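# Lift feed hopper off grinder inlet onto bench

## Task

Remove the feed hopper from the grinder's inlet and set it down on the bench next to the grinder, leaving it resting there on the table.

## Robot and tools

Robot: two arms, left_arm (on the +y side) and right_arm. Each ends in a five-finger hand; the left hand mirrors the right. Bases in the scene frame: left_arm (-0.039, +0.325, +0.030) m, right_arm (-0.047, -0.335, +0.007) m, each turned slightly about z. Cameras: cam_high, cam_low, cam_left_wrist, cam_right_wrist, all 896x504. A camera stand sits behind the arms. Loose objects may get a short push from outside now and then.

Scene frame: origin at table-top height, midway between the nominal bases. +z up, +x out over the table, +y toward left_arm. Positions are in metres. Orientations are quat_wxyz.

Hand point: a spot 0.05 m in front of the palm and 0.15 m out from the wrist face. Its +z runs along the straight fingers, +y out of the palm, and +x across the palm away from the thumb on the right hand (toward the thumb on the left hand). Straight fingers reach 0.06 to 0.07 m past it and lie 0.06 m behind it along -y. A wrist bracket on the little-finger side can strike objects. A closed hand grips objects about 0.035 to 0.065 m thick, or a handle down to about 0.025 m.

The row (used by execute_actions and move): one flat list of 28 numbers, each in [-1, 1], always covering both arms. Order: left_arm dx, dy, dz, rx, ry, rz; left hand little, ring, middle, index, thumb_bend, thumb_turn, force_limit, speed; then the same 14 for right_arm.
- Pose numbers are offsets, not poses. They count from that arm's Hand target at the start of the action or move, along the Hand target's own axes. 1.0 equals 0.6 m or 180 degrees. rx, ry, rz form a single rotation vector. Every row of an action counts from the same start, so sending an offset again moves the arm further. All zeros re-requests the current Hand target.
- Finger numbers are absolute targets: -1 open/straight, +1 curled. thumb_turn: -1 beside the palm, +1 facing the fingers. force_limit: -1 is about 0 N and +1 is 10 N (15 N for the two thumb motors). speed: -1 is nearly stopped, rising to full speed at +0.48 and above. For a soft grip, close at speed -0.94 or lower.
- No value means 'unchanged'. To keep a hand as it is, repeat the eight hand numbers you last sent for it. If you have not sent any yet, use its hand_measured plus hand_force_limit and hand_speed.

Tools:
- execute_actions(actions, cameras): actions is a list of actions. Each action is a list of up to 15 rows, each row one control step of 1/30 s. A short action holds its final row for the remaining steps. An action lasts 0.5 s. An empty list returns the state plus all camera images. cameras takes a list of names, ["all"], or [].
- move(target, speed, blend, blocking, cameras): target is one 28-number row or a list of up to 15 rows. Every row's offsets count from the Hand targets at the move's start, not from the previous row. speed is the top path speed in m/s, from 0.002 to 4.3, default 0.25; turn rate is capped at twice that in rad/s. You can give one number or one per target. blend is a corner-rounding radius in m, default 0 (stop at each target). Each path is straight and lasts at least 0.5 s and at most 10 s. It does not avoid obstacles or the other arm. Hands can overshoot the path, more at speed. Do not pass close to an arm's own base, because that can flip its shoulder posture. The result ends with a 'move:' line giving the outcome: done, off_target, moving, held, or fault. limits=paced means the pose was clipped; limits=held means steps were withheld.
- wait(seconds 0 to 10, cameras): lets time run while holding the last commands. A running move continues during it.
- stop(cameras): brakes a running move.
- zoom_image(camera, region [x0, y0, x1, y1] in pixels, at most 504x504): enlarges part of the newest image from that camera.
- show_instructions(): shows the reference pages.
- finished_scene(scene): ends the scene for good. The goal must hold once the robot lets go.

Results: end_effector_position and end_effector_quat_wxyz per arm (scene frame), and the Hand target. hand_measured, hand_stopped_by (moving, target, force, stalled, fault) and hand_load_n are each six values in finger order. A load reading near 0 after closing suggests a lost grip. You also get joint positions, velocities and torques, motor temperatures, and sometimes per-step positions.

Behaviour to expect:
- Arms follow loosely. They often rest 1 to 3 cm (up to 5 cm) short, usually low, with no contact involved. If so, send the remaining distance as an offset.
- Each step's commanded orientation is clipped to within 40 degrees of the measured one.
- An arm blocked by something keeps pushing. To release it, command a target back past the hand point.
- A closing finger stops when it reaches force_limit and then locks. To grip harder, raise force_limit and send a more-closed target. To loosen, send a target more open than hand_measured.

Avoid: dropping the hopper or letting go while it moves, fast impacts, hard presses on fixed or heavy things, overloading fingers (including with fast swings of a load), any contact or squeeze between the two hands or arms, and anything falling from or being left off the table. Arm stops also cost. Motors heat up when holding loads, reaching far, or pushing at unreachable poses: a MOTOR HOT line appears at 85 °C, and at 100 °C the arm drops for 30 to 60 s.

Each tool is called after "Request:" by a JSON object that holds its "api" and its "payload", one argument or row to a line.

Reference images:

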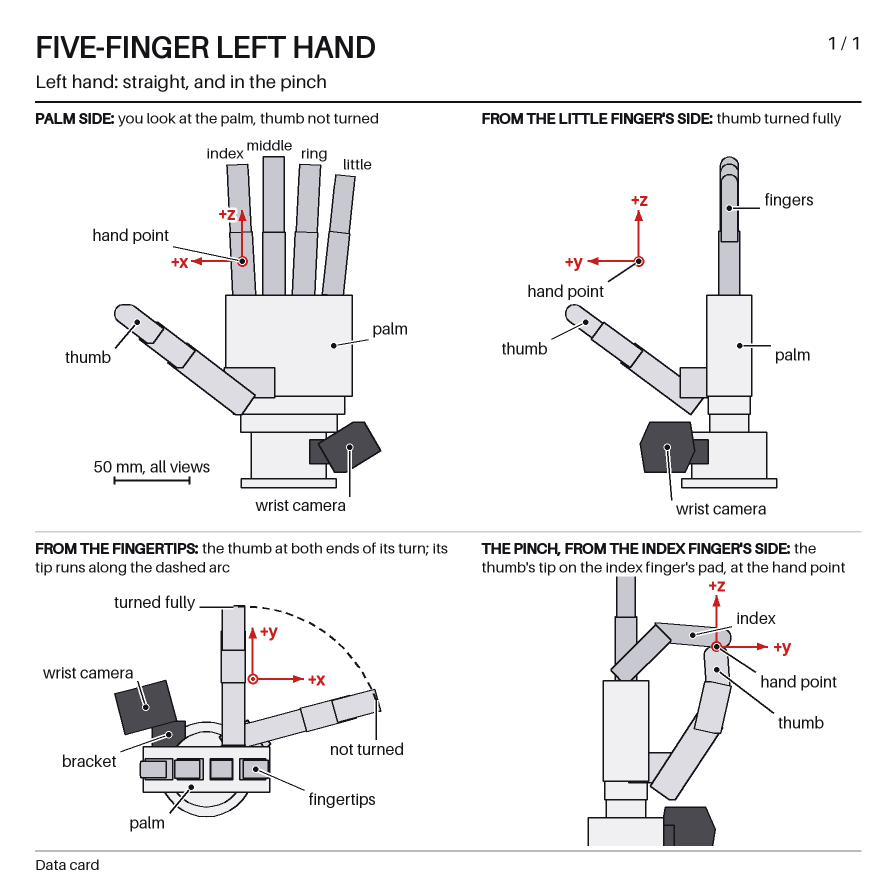

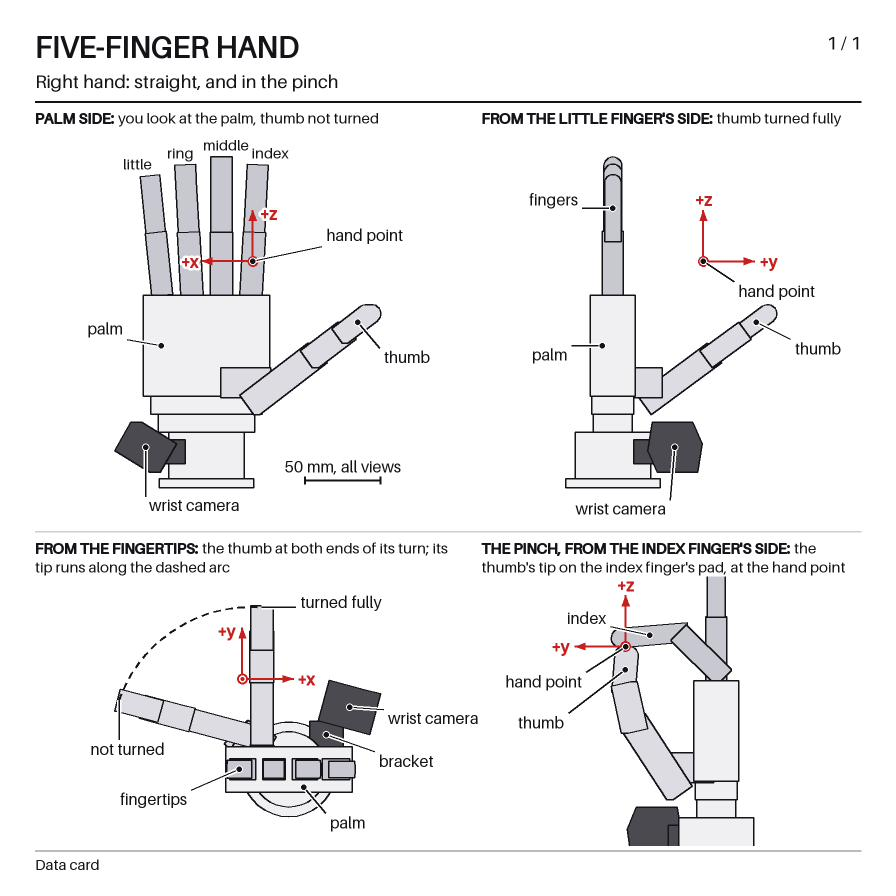

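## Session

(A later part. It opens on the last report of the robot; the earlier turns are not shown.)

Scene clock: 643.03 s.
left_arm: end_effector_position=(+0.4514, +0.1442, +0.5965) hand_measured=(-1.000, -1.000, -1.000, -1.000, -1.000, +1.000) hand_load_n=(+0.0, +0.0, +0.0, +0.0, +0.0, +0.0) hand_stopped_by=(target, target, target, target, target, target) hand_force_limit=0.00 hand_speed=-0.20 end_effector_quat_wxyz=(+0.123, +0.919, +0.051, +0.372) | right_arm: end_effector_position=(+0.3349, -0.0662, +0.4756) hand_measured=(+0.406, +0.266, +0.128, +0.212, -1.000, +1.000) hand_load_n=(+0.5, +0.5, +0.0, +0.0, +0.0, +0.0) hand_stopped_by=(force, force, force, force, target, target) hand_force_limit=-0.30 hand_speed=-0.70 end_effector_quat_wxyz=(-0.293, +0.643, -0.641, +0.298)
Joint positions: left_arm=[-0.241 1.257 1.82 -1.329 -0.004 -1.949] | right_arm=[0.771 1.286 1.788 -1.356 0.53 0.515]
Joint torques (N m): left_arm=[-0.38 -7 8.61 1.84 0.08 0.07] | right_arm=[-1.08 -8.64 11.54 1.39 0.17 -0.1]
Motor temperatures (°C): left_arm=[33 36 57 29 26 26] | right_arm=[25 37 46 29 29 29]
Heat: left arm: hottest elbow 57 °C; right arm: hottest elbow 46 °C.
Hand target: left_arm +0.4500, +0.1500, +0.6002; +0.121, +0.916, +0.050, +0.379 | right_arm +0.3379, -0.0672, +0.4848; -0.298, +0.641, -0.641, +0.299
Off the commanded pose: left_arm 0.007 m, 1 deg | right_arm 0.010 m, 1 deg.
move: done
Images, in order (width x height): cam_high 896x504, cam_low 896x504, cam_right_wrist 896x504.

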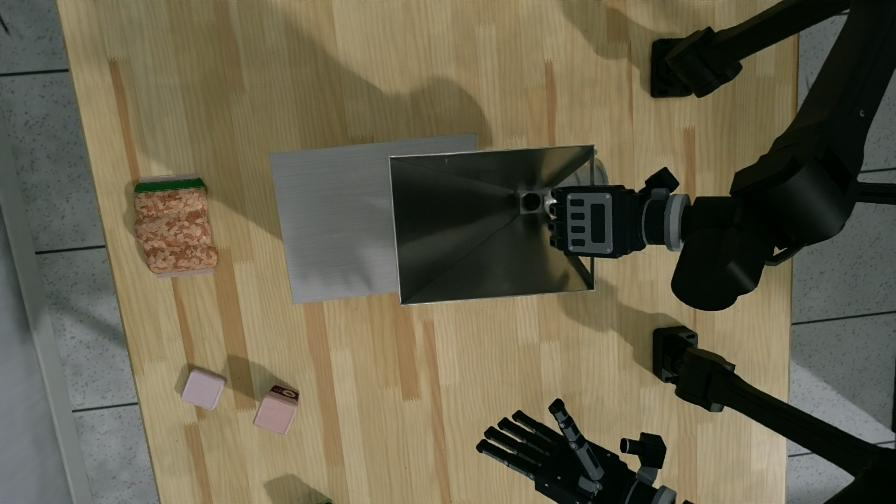

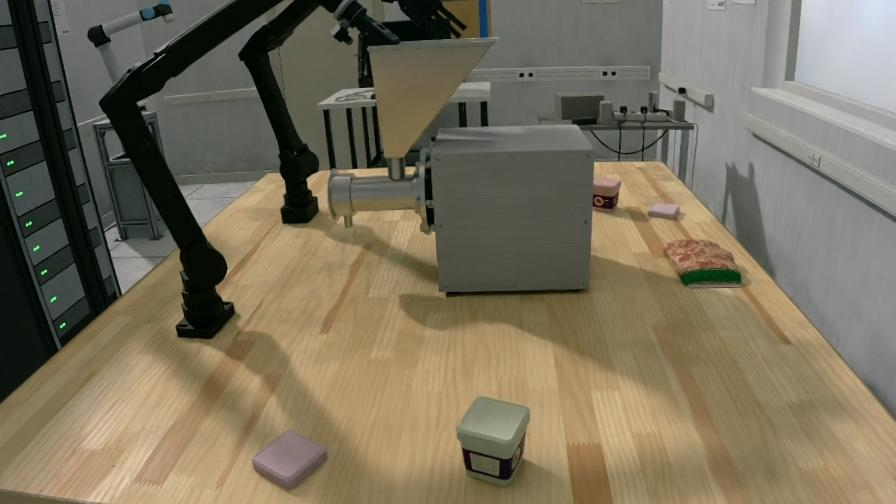

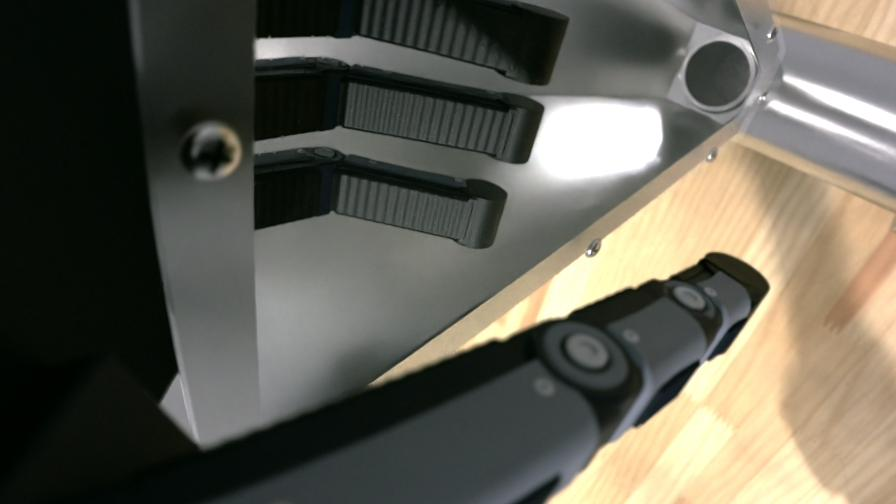

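Request:
{"api": "move", "payload": {
  "target": [
    [0,0,0,0,0,0,-1,-1,-1,-1,-1,1,0.0,-0.2,0,-0.0263,0.0237,0,0,0,-0.2,-0.2,-0.2,-0.2,-1,1,-0.3,-0.7],
    [0,0,0,0,0,0,-1,-1,-1,-1,-1,1,0.0,-0.2,0,-0.0263,0.0237,0,0,0,1,1,1,1,-1,1,-0.3,-0.7]
  ],
  "speed": 0.04,
  "cameras": ["cam_high","cam_low","cam_right_wrist"]
}}

Scene clock: 652.63 s.
left_arm: end_effector_position=(+0.4514, +0.1442, +0.5965) hand_measured=(-1.000, -1.000, -1.000, -1.000, -1.000, +1.000) hand_load_n=(+0.0, +0.0, +0.0, +0.0, +0.0, +0.0) hand_stopped_by=(target, target, target, target, target, target) hand_force_limit=0.00 hand_speed=-0.20 end_effector_quat_wxyz=(+0.123, +0.919, +0.051, +0.372) | right_arm: end_effector_position=(+0.3560, -0.0670, +0.4691) hand_measured=(+1.000, +0.706, +0.542, +0.680, -1.000, +1.000) hand_load_n=(+0.0, +4.5, +1.5, +8.0, +0.0, +0.0) hand_stopped_by=(target, force, force, force, target, target) hand_force_limit=-0.30 hand_speed=-0.70 end_effector_quat_wxyz=(-0.282, +0.647, -0.643, +0.298)
Joint positions: left_arm=[-0.241 1.257 1.82 -1.329 -0.004 -1.949] | right_arm=[0.734 1.331 1.817 -1.348 0.508 0.485]
Joint torques (N m): left_arm=[-0.32 -7 8.61 1.84 0.08 0.07] | right_arm=[-0.62 -9.93 12.64 1.46 0.12 -0.1]
Motor temperatures (°C): left_arm=[33 35 56 29 26 26] | right_arm=[25 37 46 29 29 29]
Heat: left arm: hottest elbow 56 °C; right arm: hottest elbow 46 °C.
Hand target: left_arm +0.4500, +0.1500, +0.6002; +0.121, +0.916, +0.050, +0.379 | right_arm +0.3590, -0.0674, +0.4876; -0.298, +0.641, -0.641, +0.299
Off the commanded pose: left_arm 0.007 m, 1 deg | right_arm 0.019 m, 2 deg.
move: off_target (right_arm); target 2's new numbers were sent with right_arm's hand 0.018 m and 2 deg from that target
Images, in order (width x height): cam_high 896x504, cam_low 896x504, cam_right_wrist 896x504.

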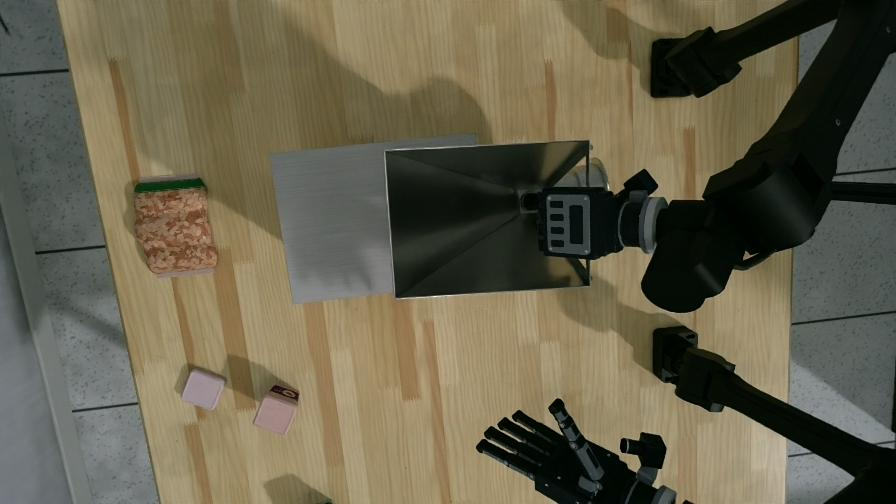

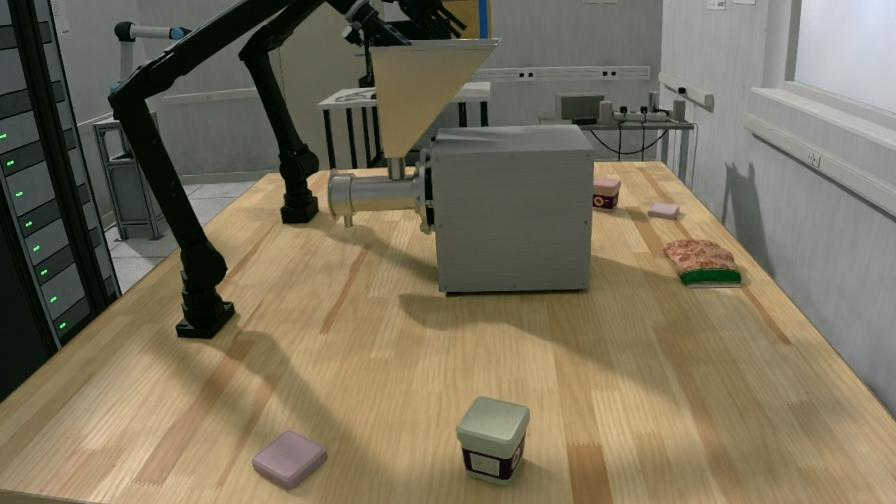

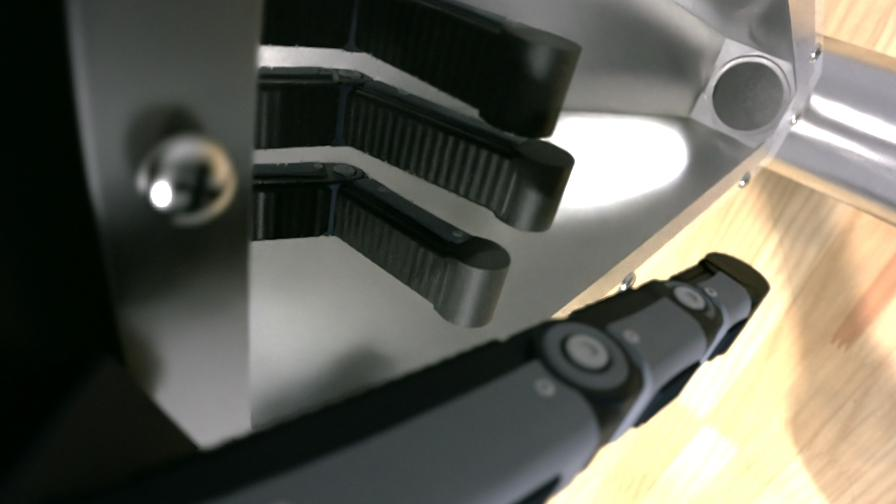

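Request:
{"api": "move", "payload": {
  "target": [
    [0,0,0,0,0,0,-1,-1,-1,-1,-1,1,0.0,-0.2,0,0,0,0,0,0,0,0,0,0,-1,1,-0.3,-0.7],
    [0,0,0,0,0,0,-1,-1,-1,-1,-1,1,0.0,-0.2,0,0.035,0.0,0,0,0,0,0,0,0,-1,1,-0.3,-0.7]
  ],
  "speed": 0.04,
  "cameras": ["cam_high","cam_low","cam_right_wrist"]
}}

Request:
{"api": "zoom_image", "payload": {
  "camera": "cam_low",
  "region": [320, 0, 500, 100]
}}

Scene clock: 678.03 s.
left_arm: end_effector_position=(+0.4514, +0.1442, +0.5965) hand_measured=(-1.000, -1.000, -1.000, -1.000, -1.000, +1.000) hand_load_n=(+0.0, +0.0, +0.0, +0.0, +0.0, +0.0) hand_stopped_by=(target, target, target, target, target, target) hand_force_limit=0.00 hand_speed=-0.20 end_effector_quat_wxyz=(+0.123, +0.919, +0.051, +0.372) | right_arm: end_effector_position=(+0.3477, -0.0755, +0.4711) hand_measured=(+0.000, +0.000, +0.000, +0.000, -1.000, +1.000) hand_load_n=(+0.0, +0.5, +0.0, +0.0, +0.0, +0.5) hand_stopped_by=(target, target, target, target, target, target) hand_force_limit=-0.30 hand_speed=-0.70 end_effector_quat_wxyz=(-0.290, +0.641, -0.643, +0.302)
Joint positions: left_arm=[-0.241 1.257 1.82 -1.329 -0.004 -1.949] | right_arm=[0.734 1.289 1.776 -1.329 0.516 0.486]
Joint torques (N m): left_arm=[-0.32 -7 8.61 1.85 0.07 0.07] | right_arm=[0.91 -9.52 8.64 2 0.38 0.06]
Heat: left arm: hottest elbow 54 °C; right arm: hottest elbow 49 °C.
Hand target: left_arm +0.4500, +0.1500, +0.6002; +0.121, +0.916, +0.050, +0.379 | right_arm +0.3454, -0.0673, +0.4716; -0.298, +0.641, -0.641, +0.299
Off the commanded pose: left_arm 0.007 m, 1 deg | right_arm 0.008 m, 1 deg.
move: done
Images, in order (width x height): cam_high 896x504, cam_low 896x504, cam_right_wrist 896x504.

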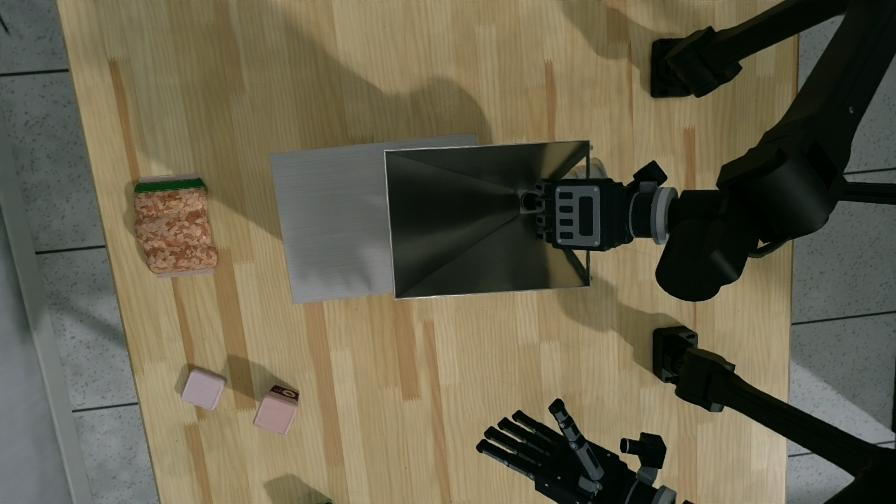

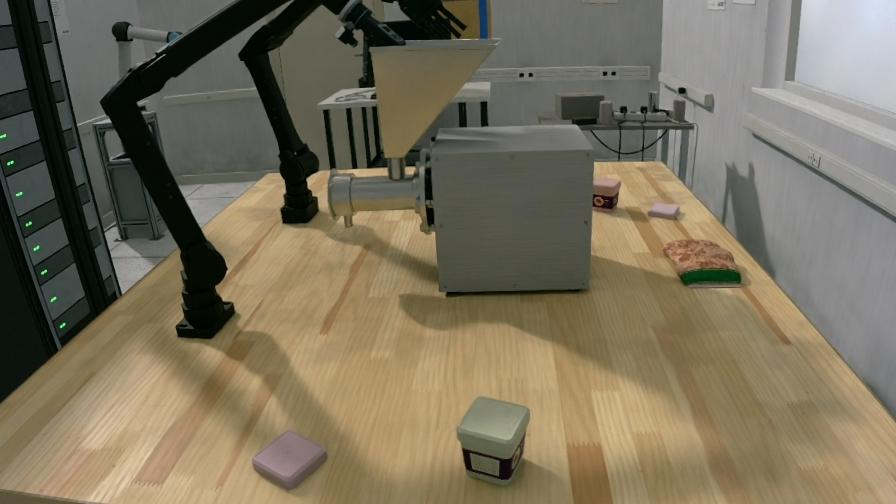

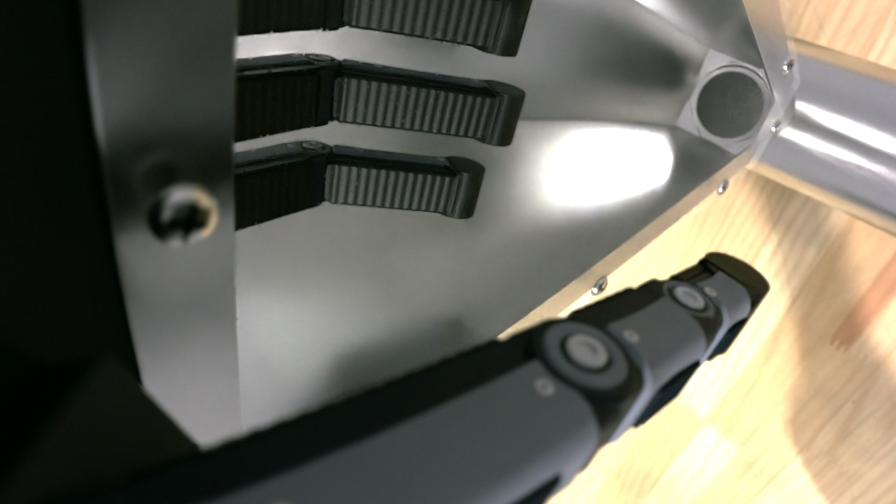

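Scaled by 2.800 from the camera's 896x504 image, which has a finer 1280x720 frame.

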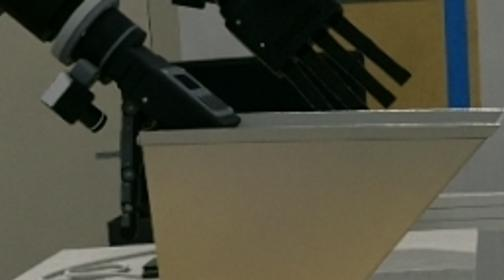

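Request:
{"api": "move", "payload": {
  "target": [0,0,0,0,0,0,-1,-1,-1,-1,-1,1,0.0,-0.2,0,0,0,0,0,0,1,1,1,1,-1,1,0.0,-0.7],
  "speed": 0.04,
  "cameras": ["cam_high","cam_low","cam_right_wrist"]
}}

Scene clock: 681.90 s.
left_arm: end_effector_position=(+0.4514, +0.1442, +0.5965) hand_measured=(-1.000, -1.000, -1.000, -1.000, -1.000, +1.000) hand_load_n=(+0.5, +0.0, +0.0, +0.0, -0.5, +0.0) hand_stopped_by=(target, target, target, target, target, target) hand_force_limit=0.00 hand_speed=-0.20 end_effector_quat_wxyz=(+0.123, +0.919, +0.051, +0.372) | right_arm: end_effector_position=(+0.3535, -0.0733, +0.4676) hand_measured=(+1.000, +0.686, +0.520, +0.660, -1.000, +1.000) hand_load_n=(+0.0, +2.0, +0.0, +3.5, +0.0, +0.5) hand_stopped_by=(target, force, force, force, target, target) hand_force_limit=0.00 hand_speed=-0.70 end_effector_quat_wxyz=(-0.291, +0.638, -0.644, +0.307)
Joint positions: left_arm=[-0.241 1.257 1.82 -1.329 -0.004 -1.949] | right_arm=[0.734 1.295 1.767 -1.309 0.526 0.487]
Joint torques (N m): left_arm=[-0.38 -7 8.59 1.84 0.07 0.07] | right_arm=[0.97 -9.58 9.37 1.14 -0.02 0.03]
Heat: left arm: hottest elbow 53 °C; right arm: hottest elbow 48 °C.
Hand target: left_arm +0.4500, +0.1500, +0.6002; +0.121, +0.916, +0.050, +0.379 | right_arm +0.3455, -0.0672, +0.4716; -0.298, +0.641, -0.641, +0.299
Off the commanded pose: left_arm 0.007 m, 1 deg | right_arm 0.011 m, 1 deg.
move: off_target (right_arm)
Images, in order (width x height): cam_high 896x504, cam_low 896x504, cam_right_wrist 896x504.

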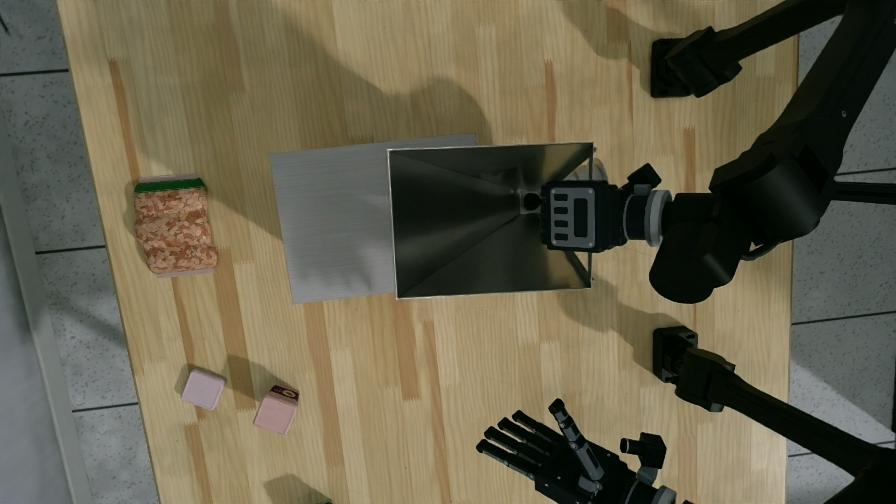

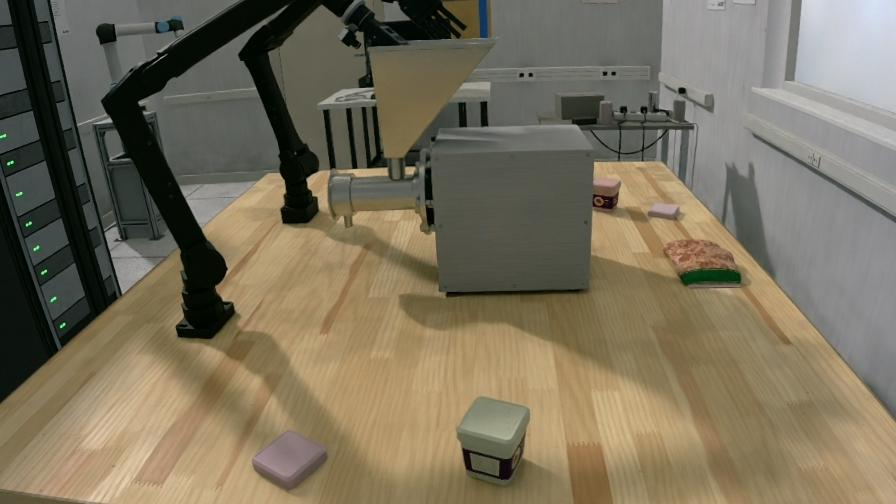

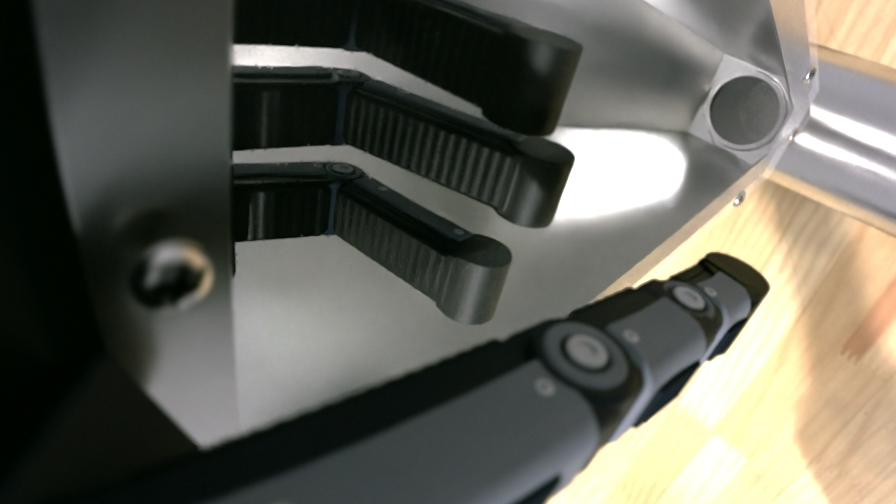

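Request:
{"api": "move", "payload": {
  "target": [
    [0,0,0,0,0,0,-1,-1,-1,-1,-1,1,0.0,-0.2,0,0,0,0,0,0,-0.6,-0.6,-0.6,-0.6,-1,1,0.0,0],
    [0,0,0,0,0,0,-1,-1,-1,-1,-1,1,0.0,-0.2,0,-0.12,-0.12,0,0,0,1,1,1,1,-1,1,0.0,-0.2]
  ],
  "speed": 0.1,
  "cameras": ["cam_high","cam_low","cam_right_wrist"]
}}

Scene clock: 699.57 s.
left_arm: end_effector_position=(+0.4514, +0.1442, +0.5965) hand_measured=(-1.000, -1.000, -1.000, -1.000, -1.000, +1.000) hand_load_n=(+0.0, +0.0, +0.0, +0.5, +0.0, +0.0) hand_stopped_by=(target, target, target, target, target, target) hand_force_limit=0.00 hand_speed=-0.20 end_effector_quat_wxyz=(+0.123, +0.919, +0.051, +0.372) | right_arm: end_effector_position=(+0.3380, -0.0757, +0.5679) hand_measured=(+1.000, +1.000, +1.000, +1.000, -1.000, +1.000) hand_load_n=(+0.0, +0.0, +0.0, +0.0, +0.0, +0.0) hand_stopped_by=(target, target, target, target, target, target) hand_force_limit=0.00 hand_speed=-0.20 end_effector_quat_wxyz=(-0.293, +0.640, -0.642, +0.302)
Joint positions: left_arm=[-0.241 1.257 1.82 -1.329 -0.004 -1.949] | right_arm=[0.751 1.451 2.248 -1.64 0.526 0.499]
Joint torques (N m): left_arm=[-0.38 -7 8.61 1.85 0.08 0.07] | right_arm=[0.73 -8.12 10.67 0.96 0.37 0.07]
Heat: left arm: hottest elbow 52 °C; right arm: hottest elbow 46 °C.
Hand target: left_arm +0.4500, +0.1500, +0.6002; +0.121, +0.916, +0.050, +0.379 | right_arm +0.3367, -0.0671, +0.5729; -0.298, +0.641, -0.641, +0.299
Off the commanded pose: left_arm 0.007 m, 1 deg | right_arm 0.010 m, 1 deg.
move: done
Images, in order (width x height): cam_high 896x504, cam_low 896x504, cam_right_wrist 896x504.

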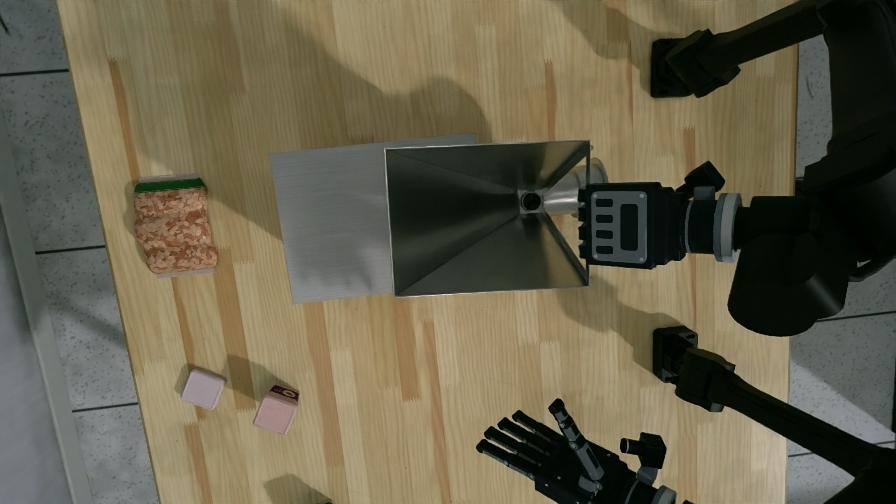

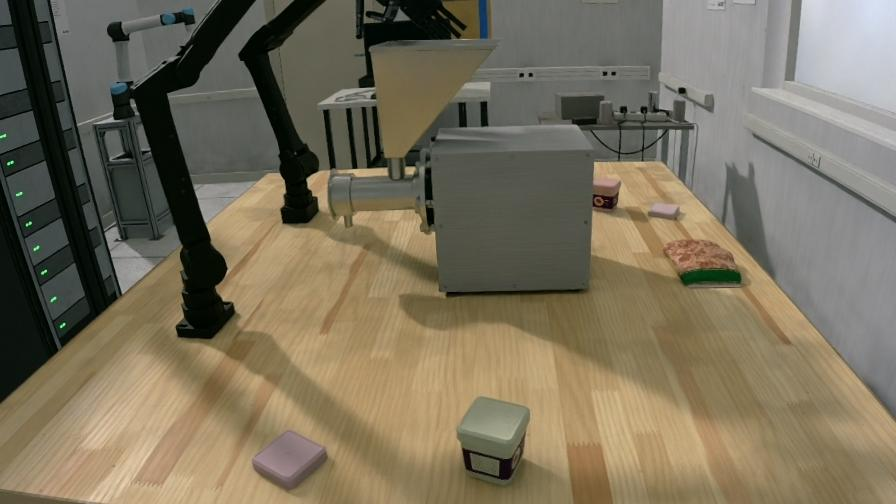

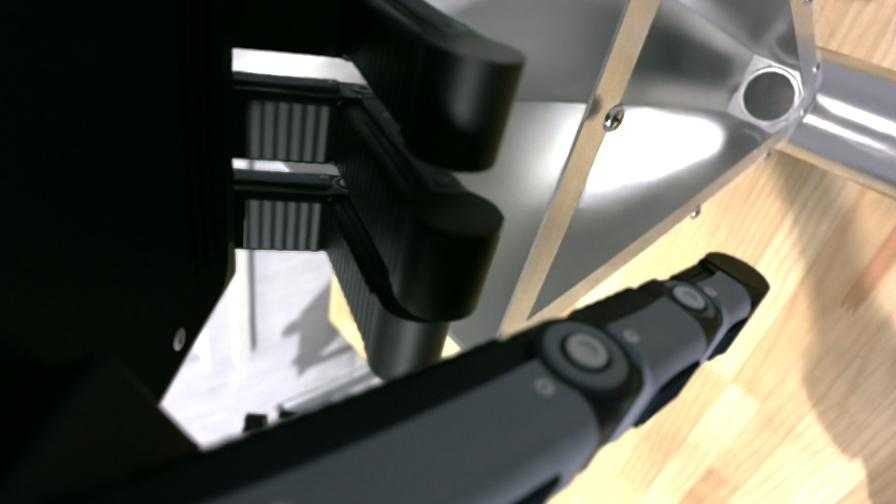

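Request:
{"api": "move", "payload": {
  "target": [
    [0,0,0,0,0,0,-1,-1,-1,-1,-1,1,0.0,-0.2,0,-0.1149,-0.0965,0,0,0,-1,-1,-1,-1,-1,1,0.0,0],
    [0,0,0,0,0,0,-1,-1,-1,-1,0,1,0.0,-0.2,0.255,-0.16,0.0688,-0.0675,-0.0238,0.5601,-1,-1,-1,-1,0,1,0.0,0],
    [-0.0953,0.2812,0.06,0,0,0,-1,-1,-1,-1,0,1,0.0,-0.2,0.1382,-0.1085,0.1238,-0.0675,-0.0238,0.5601,-1,-1,-1,-1,0,1,0.0,0]
  ],
  "speed": 0.2,
  "cameras": ["all"]
}}

Scene clock: 729.27 s.
left_arm: end_effector_position=(+0.4308, -0.0221, +0.5559) hand_measured=(-1.000, -1.000, -1.000, -1.000, +0.000, +1.000) hand_load_n=(+0.0, +0.0, +0.0, +0.0, +0.0, +0.0) hand_stopped_by=(target, target, target, target, target, target) hand_force_limit=0.00 hand_speed=-0.20 end_effector_quat_wxyz=(+0.105, +0.922, -0.024, +0.372) | right_arm: end_effector_position=(+0.4369, -0.1554, +0.5712) hand_measured=(-1.000, -1.000, -1.000, -1.000, +0.000, +1.000) hand_load_n=(+0.5, +0.0, -0.5, +0.0, +0.0, -0.5) hand_stopped_by=(target, target, target, target, target, target) hand_force_limit=0.00 hand_speed=0.00 end_effector_quat_wxyz=(+0.374, +0.051, +0.919, +0.115)
Joint positions: left_arm=[-0.626 1.372 1.828 -1.265 -0.249 -2.074] | right_arm=[0.332 1.24 1.803 -1.331 0.028 1.95]
Joint torques (N m): left_arm=[-1.79 -7.59 13.08 2.22 -0.29 -0.15] | right_arm=[0.32 -8.59 8.66 2.26 0.12 0.11]
Heat: left arm: hottest elbow 52 °C; right arm: hottest elbow 44 °C.
Hand target: left_arm +0.4351, -0.0300, +0.5801; +0.121, +0.916, +0.050, +0.379 | right_arm +0.4354, -0.1499, +0.5753; +0.380, +0.050, +0.916, +0.121
Off the commanded pose: left_arm 0.026 m, 9 deg | right_arm 0.007 m, 1 deg.
joint sent to its limit (left arm) — joint 6 (wrist roll), lower limit. The joint targets are off in orientation, not in position.
move: off_target (left_arm)

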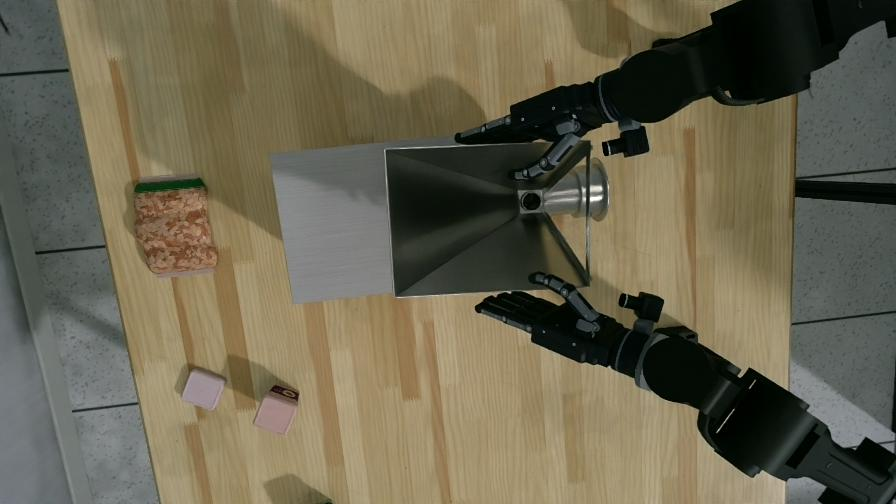

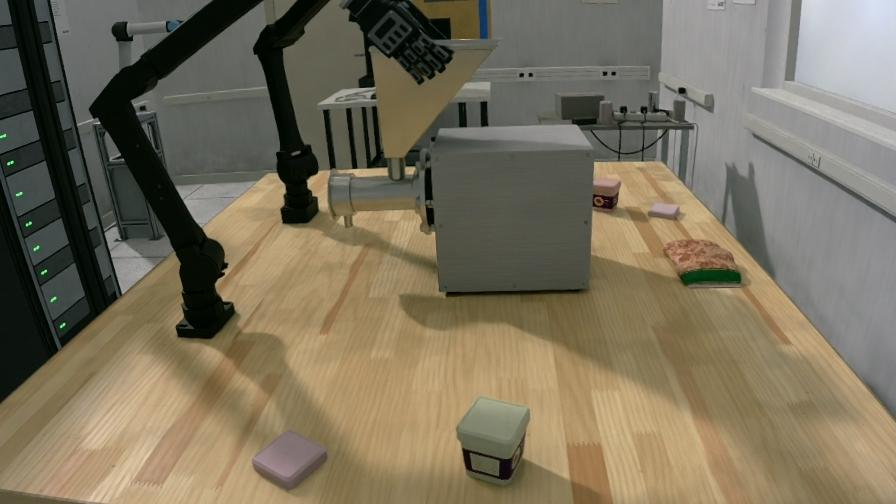

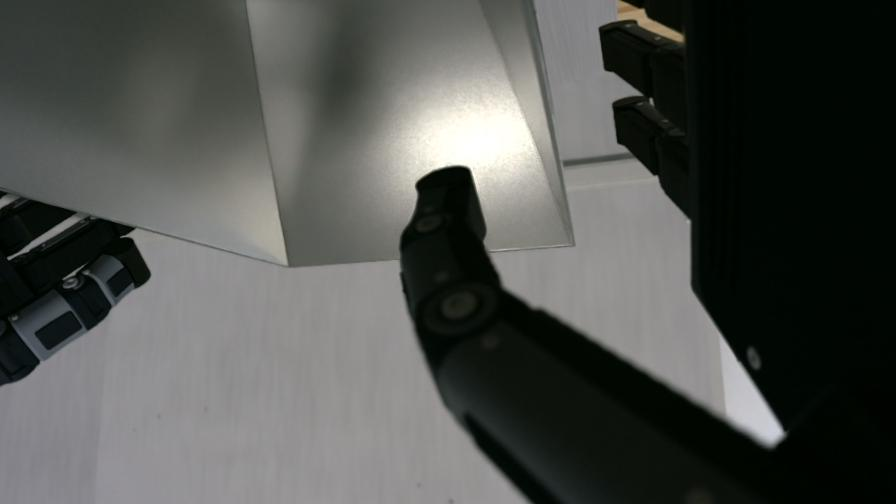

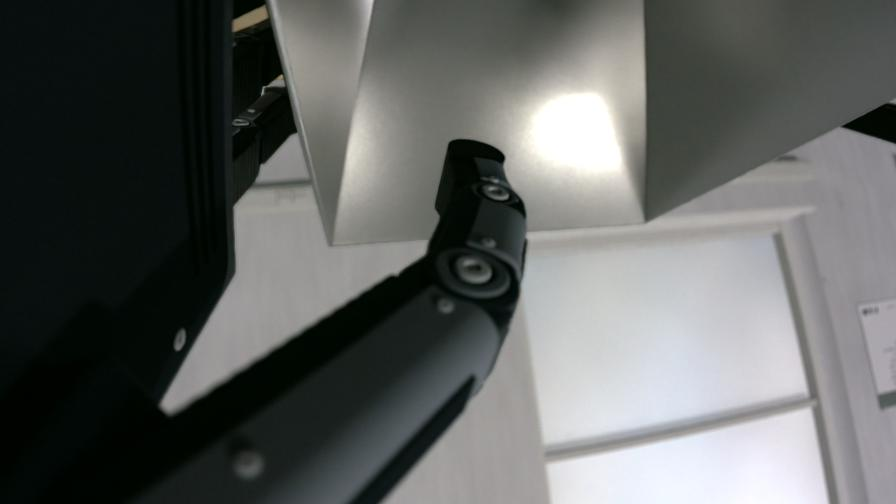

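Request:
{"api": "move", "payload": {
  "target": [-0.0683,-0.0259,0.0683,0,0,0,-1,-1,-1,-1,0,1,0.0,-0.2,0.0683,-0.0259,0.0683,0,0,0,-1,-1,-1,-1,0,1,0.0,0],
  "speed": 0.12,
  "cameras": ["cam_high"]
}}

Request:
{"api": "zoom_image", "payload": {
  "camera": "cam_high",
  "region": [360, 110, 680, 330]
}}

Scene clock: 735.37 s.
left_arm: end_effector_position=(+0.4379, -0.0265, +0.5135) hand_measured=(-1.000, -1.000, -1.000, -1.000, +0.000, +1.000) hand_load_n=(+0.0, +0.0, +0.0, +0.0, +0.0, +0.0) hand_stopped_by=(target, target, target, target, target, target) hand_force_limit=0.00 hand_speed=-0.20 end_effector_quat_wxyz=(+0.111, +0.917, -0.020, +0.382) | right_arm: end_effector_position=(+0.4349, -0.1568, +0.5234) hand_measured=(-1.000, -1.000, -1.000, -1.000, +0.000, +1.000) hand_load_n=(+0.0, +0.0, +0.0, +0.0, +0.0, +0.0) hand_stopped_by=(target, target, target, target, target, target) hand_force_limit=0.00 hand_speed=0.00 end_effector_quat_wxyz=(+0.385, +0.055, +0.914, +0.120)
Joint positions: left_arm=[-0.627 1.333 1.654 -1.105 -0.253 -2.076] | right_arm=[0.332 1.155 1.576 -1.163 0.029 1.959]
Joint torques (N m): left_arm=[-1.85 -8.94 9.48 2.24 -0.28 -0.14] | right_arm=[0.97 -6.89 8.44 1.96 0.08 0.01]
Heat: left arm: hottest elbow 52 °C; right arm: hottest elbow 43 °C.
Hand target: left_arm +0.4350, -0.0300, +0.5201; +0.121, +0.916, +0.050, +0.379 | right_arm +0.4354, -0.1499, +0.5152; +0.380, +0.050, +0.916, +0.121
Off the commanded pose: left_arm 0.008 m, 8 deg | right_arm 0.011 m, 1 deg.
joint sent to its limit (left arm) — joint 6 (wrist roll), lower limit. The joint targets are off in orientation, not in position.
move: off_target (left_arm, right_arm)
Images, in order (width x height): cam_high 896x504.

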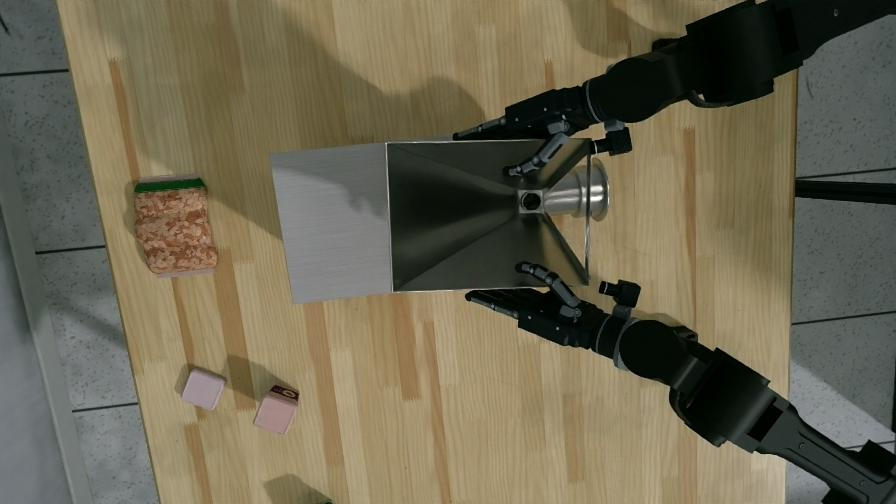

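Scaled by 1.575 from the camera's 896x504 image, which has a finer 1280x720 frame.

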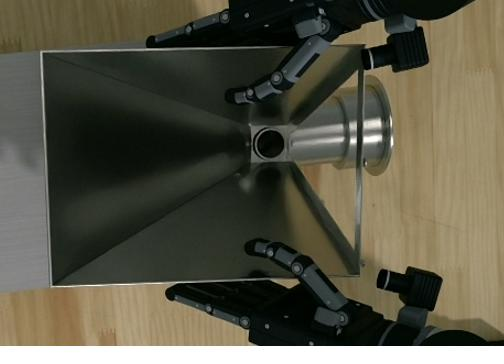

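Request:
{"api": "move", "payload": {
  "target": [
    [0,0,0,0,0,0,-1,-1,-1,-1,0,1,0.0,-0.2,0.0107,0.0563,0.0107,0,0,0,-1,-1,-1,-1,0,1,0.0,0],
    [-0.0107,0.0563,0.0107,0,0,0,-1,-1,-1,-1,0,1,0.0,-0.2,0.0107,0.0563,0.0107,0,0,0,-1,-1,-1,-1,0,1,0.0,0]
  ],
  "speed": 0.06,
  "cameras": ["cam_high"]
}}

Request:
{"api": "zoom_image", "payload": {
  "camera": "cam_high",
  "region": [360, 110, 680, 330]
}}

Scene clock: 741.83 s.
left_arm: end_effector_position=(+0.4335, -0.0428, +0.5091) hand_measured=(-1.000, -1.000, -1.000, -1.000, +0.000, +1.000) hand_load_n=(+0.0, +0.0, +0.0, +0.0, +0.0, +0.0) hand_stopped_by=(target, target, target, target, target, target) hand_force_limit=0.00 hand_speed=-0.20 end_effector_quat_wxyz=(+0.105, +0.915, -0.029, +0.387) | right_arm: end_effector_position=(+0.4300, -0.1345, +0.5262) hand_measured=(-1.000, -1.000, -1.000, -1.000, +0.000, +1.000) hand_load_n=(+0.0, +0.5, +0.0, +0.0, +0.0, +0.0) hand_stopped_by=(target, target, target, target, target, target) hand_force_limit=0.00 hand_speed=0.00 end_effector_quat_wxyz=(+0.393, +0.062, +0.910, +0.115)
Joint positions: left_arm=[-0.664 1.346 1.654 -1.093 -0.288 -2.081] | right_arm=[0.412 1.155 1.576 -1.153 0.107 2.02]
Joint torques (N m): left_arm=[-3.08 -6.71 12.7 2.43 0.01 -0.09] | right_arm=[2.08 -4.54 10.17 1.72 -0.17 0.08]
Heat: left arm: hottest elbow 52 °C; right arm: hottest elbow 43 °C.
Hand target: left_arm +0.4350, -0.0649, +0.5204; +0.121, +0.916, +0.050, +0.379 | right_arm +0.4355, -0.1151, +0.5151; +0.380, +0.050, +0.916, +0.121
Off the commanded pose: left_arm 0.025 m, 9 deg | right_arm 0.023 m, 2 deg.
joint sent to its limit (left arm) — joint 6 (wrist roll), lower limit. The joint targets are off in orientation, not in position.
move: off_target (left_arm, right_arm)
Images, in order (width x height): cam_high 896x504.

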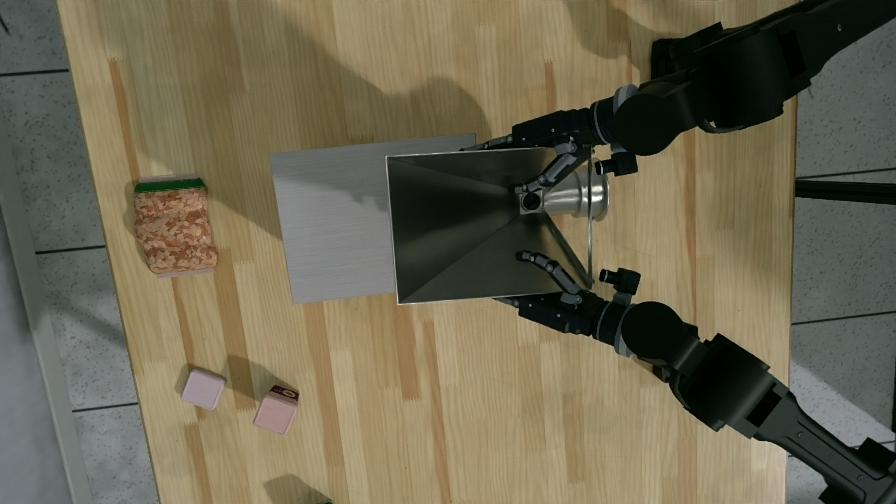

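Scaled by 1.575 from the camera's 896x504 image, which has a finer 1280x720 frame.

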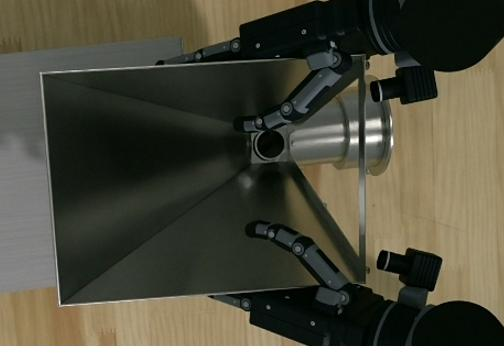

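Request:
{"api": "move", "payload": {
  "target": [-0.0122,0.0644,0.0122,0,0,0,-1,-1,-1,-1,0,1,0.0,-0.2,0.0061,0.0322,0.0061,0,0,0,-1,-1,-1,-1,0,1,0.0,0],
  "speed": 0.06,
  "cameras": ["cam_high"]
}}

Request:
{"api": "zoom_image", "payload": {
  "camera": "cam_high",
  "region": [360, 110, 680, 330]
}}

Scene clock: 745.83 s.
left_arm: end_effector_position=(+0.4418, -0.0520, +0.5007) hand_measured=(-1.000, -1.000, -1.000, -1.000, +0.000, +1.000) hand_load_n=(+0.0, -0.5, +0.0, +0.0, +0.0, +0.0) hand_stopped_by=(target, target, target, target, target, target) hand_force_limit=0.00 hand_speed=-0.20 end_effector_quat_wxyz=(+0.087, +0.916, -0.027, +0.391) | right_arm: end_effector_position=(+0.4317, -0.1417, +0.5238) hand_measured=(-1.000, -1.000, -1.000, -1.000, +0.000, +1.000) hand_load_n=(+0.0, +0.0, +0.0, +0.0, +0.0, +0.0) hand_stopped_by=(target, target, target, target, target, target) hand_force_limit=0.00 hand_speed=0.00 end_effector_quat_wxyz=(+0.397, +0.073, +0.910, +0.096)
Joint positions: left_arm=[-0.682 1.38 1.672 -1.093 -0.333 -2.086] | right_arm=[0.417 1.154 1.576 -1.163 0.156 2.029]
Joint torques (N m): left_arm=[-5.83 -6.12 14.87 3.02 0.82 -0.05] | right_arm=[5.19 -3.43 11.14 2.13 -0.6 0.35]
Heat: left arm: hottest elbow 52 °C; right arm: hottest elbow 44 °C.
Hand target: left_arm +0.4350, -0.1050, +0.5203; +0.121, +0.916, +0.050, +0.379 | right_arm +0.4356, -0.0950, +0.5151; +0.380, +0.050, +0.916, +0.121
Off the commanded pose: left_arm 0.057 m, 10 deg | right_arm 0.048 m, 4 deg.
joint sent to its limit (left arm) — joint 6 (wrist roll), lower limit. The joint targets are off in position and orientation.
move: off_target (left_arm, right_arm)
Images, in order (width x height): cam_high 896x504.

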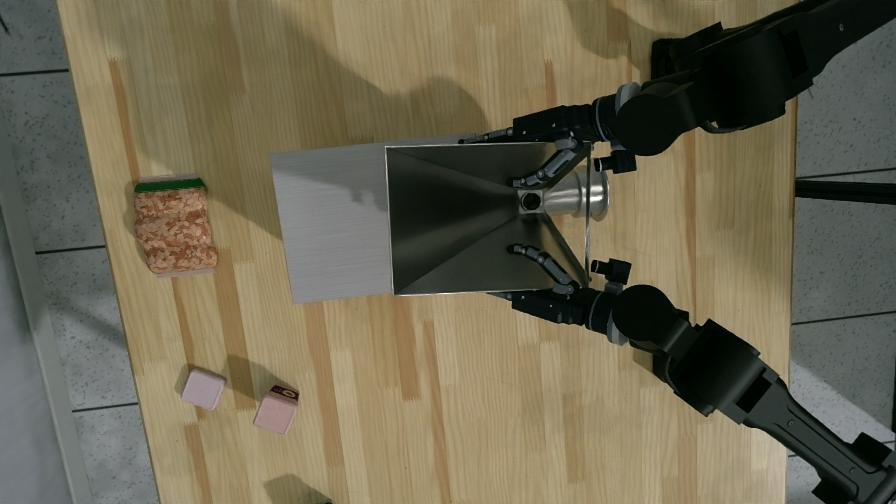

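Scaled by 1.575 from the camera's 896x504 image, which has a finer 1280x720 frame.

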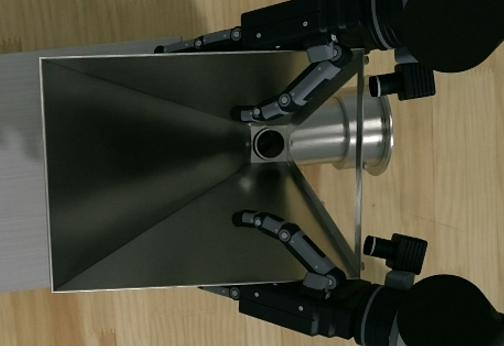

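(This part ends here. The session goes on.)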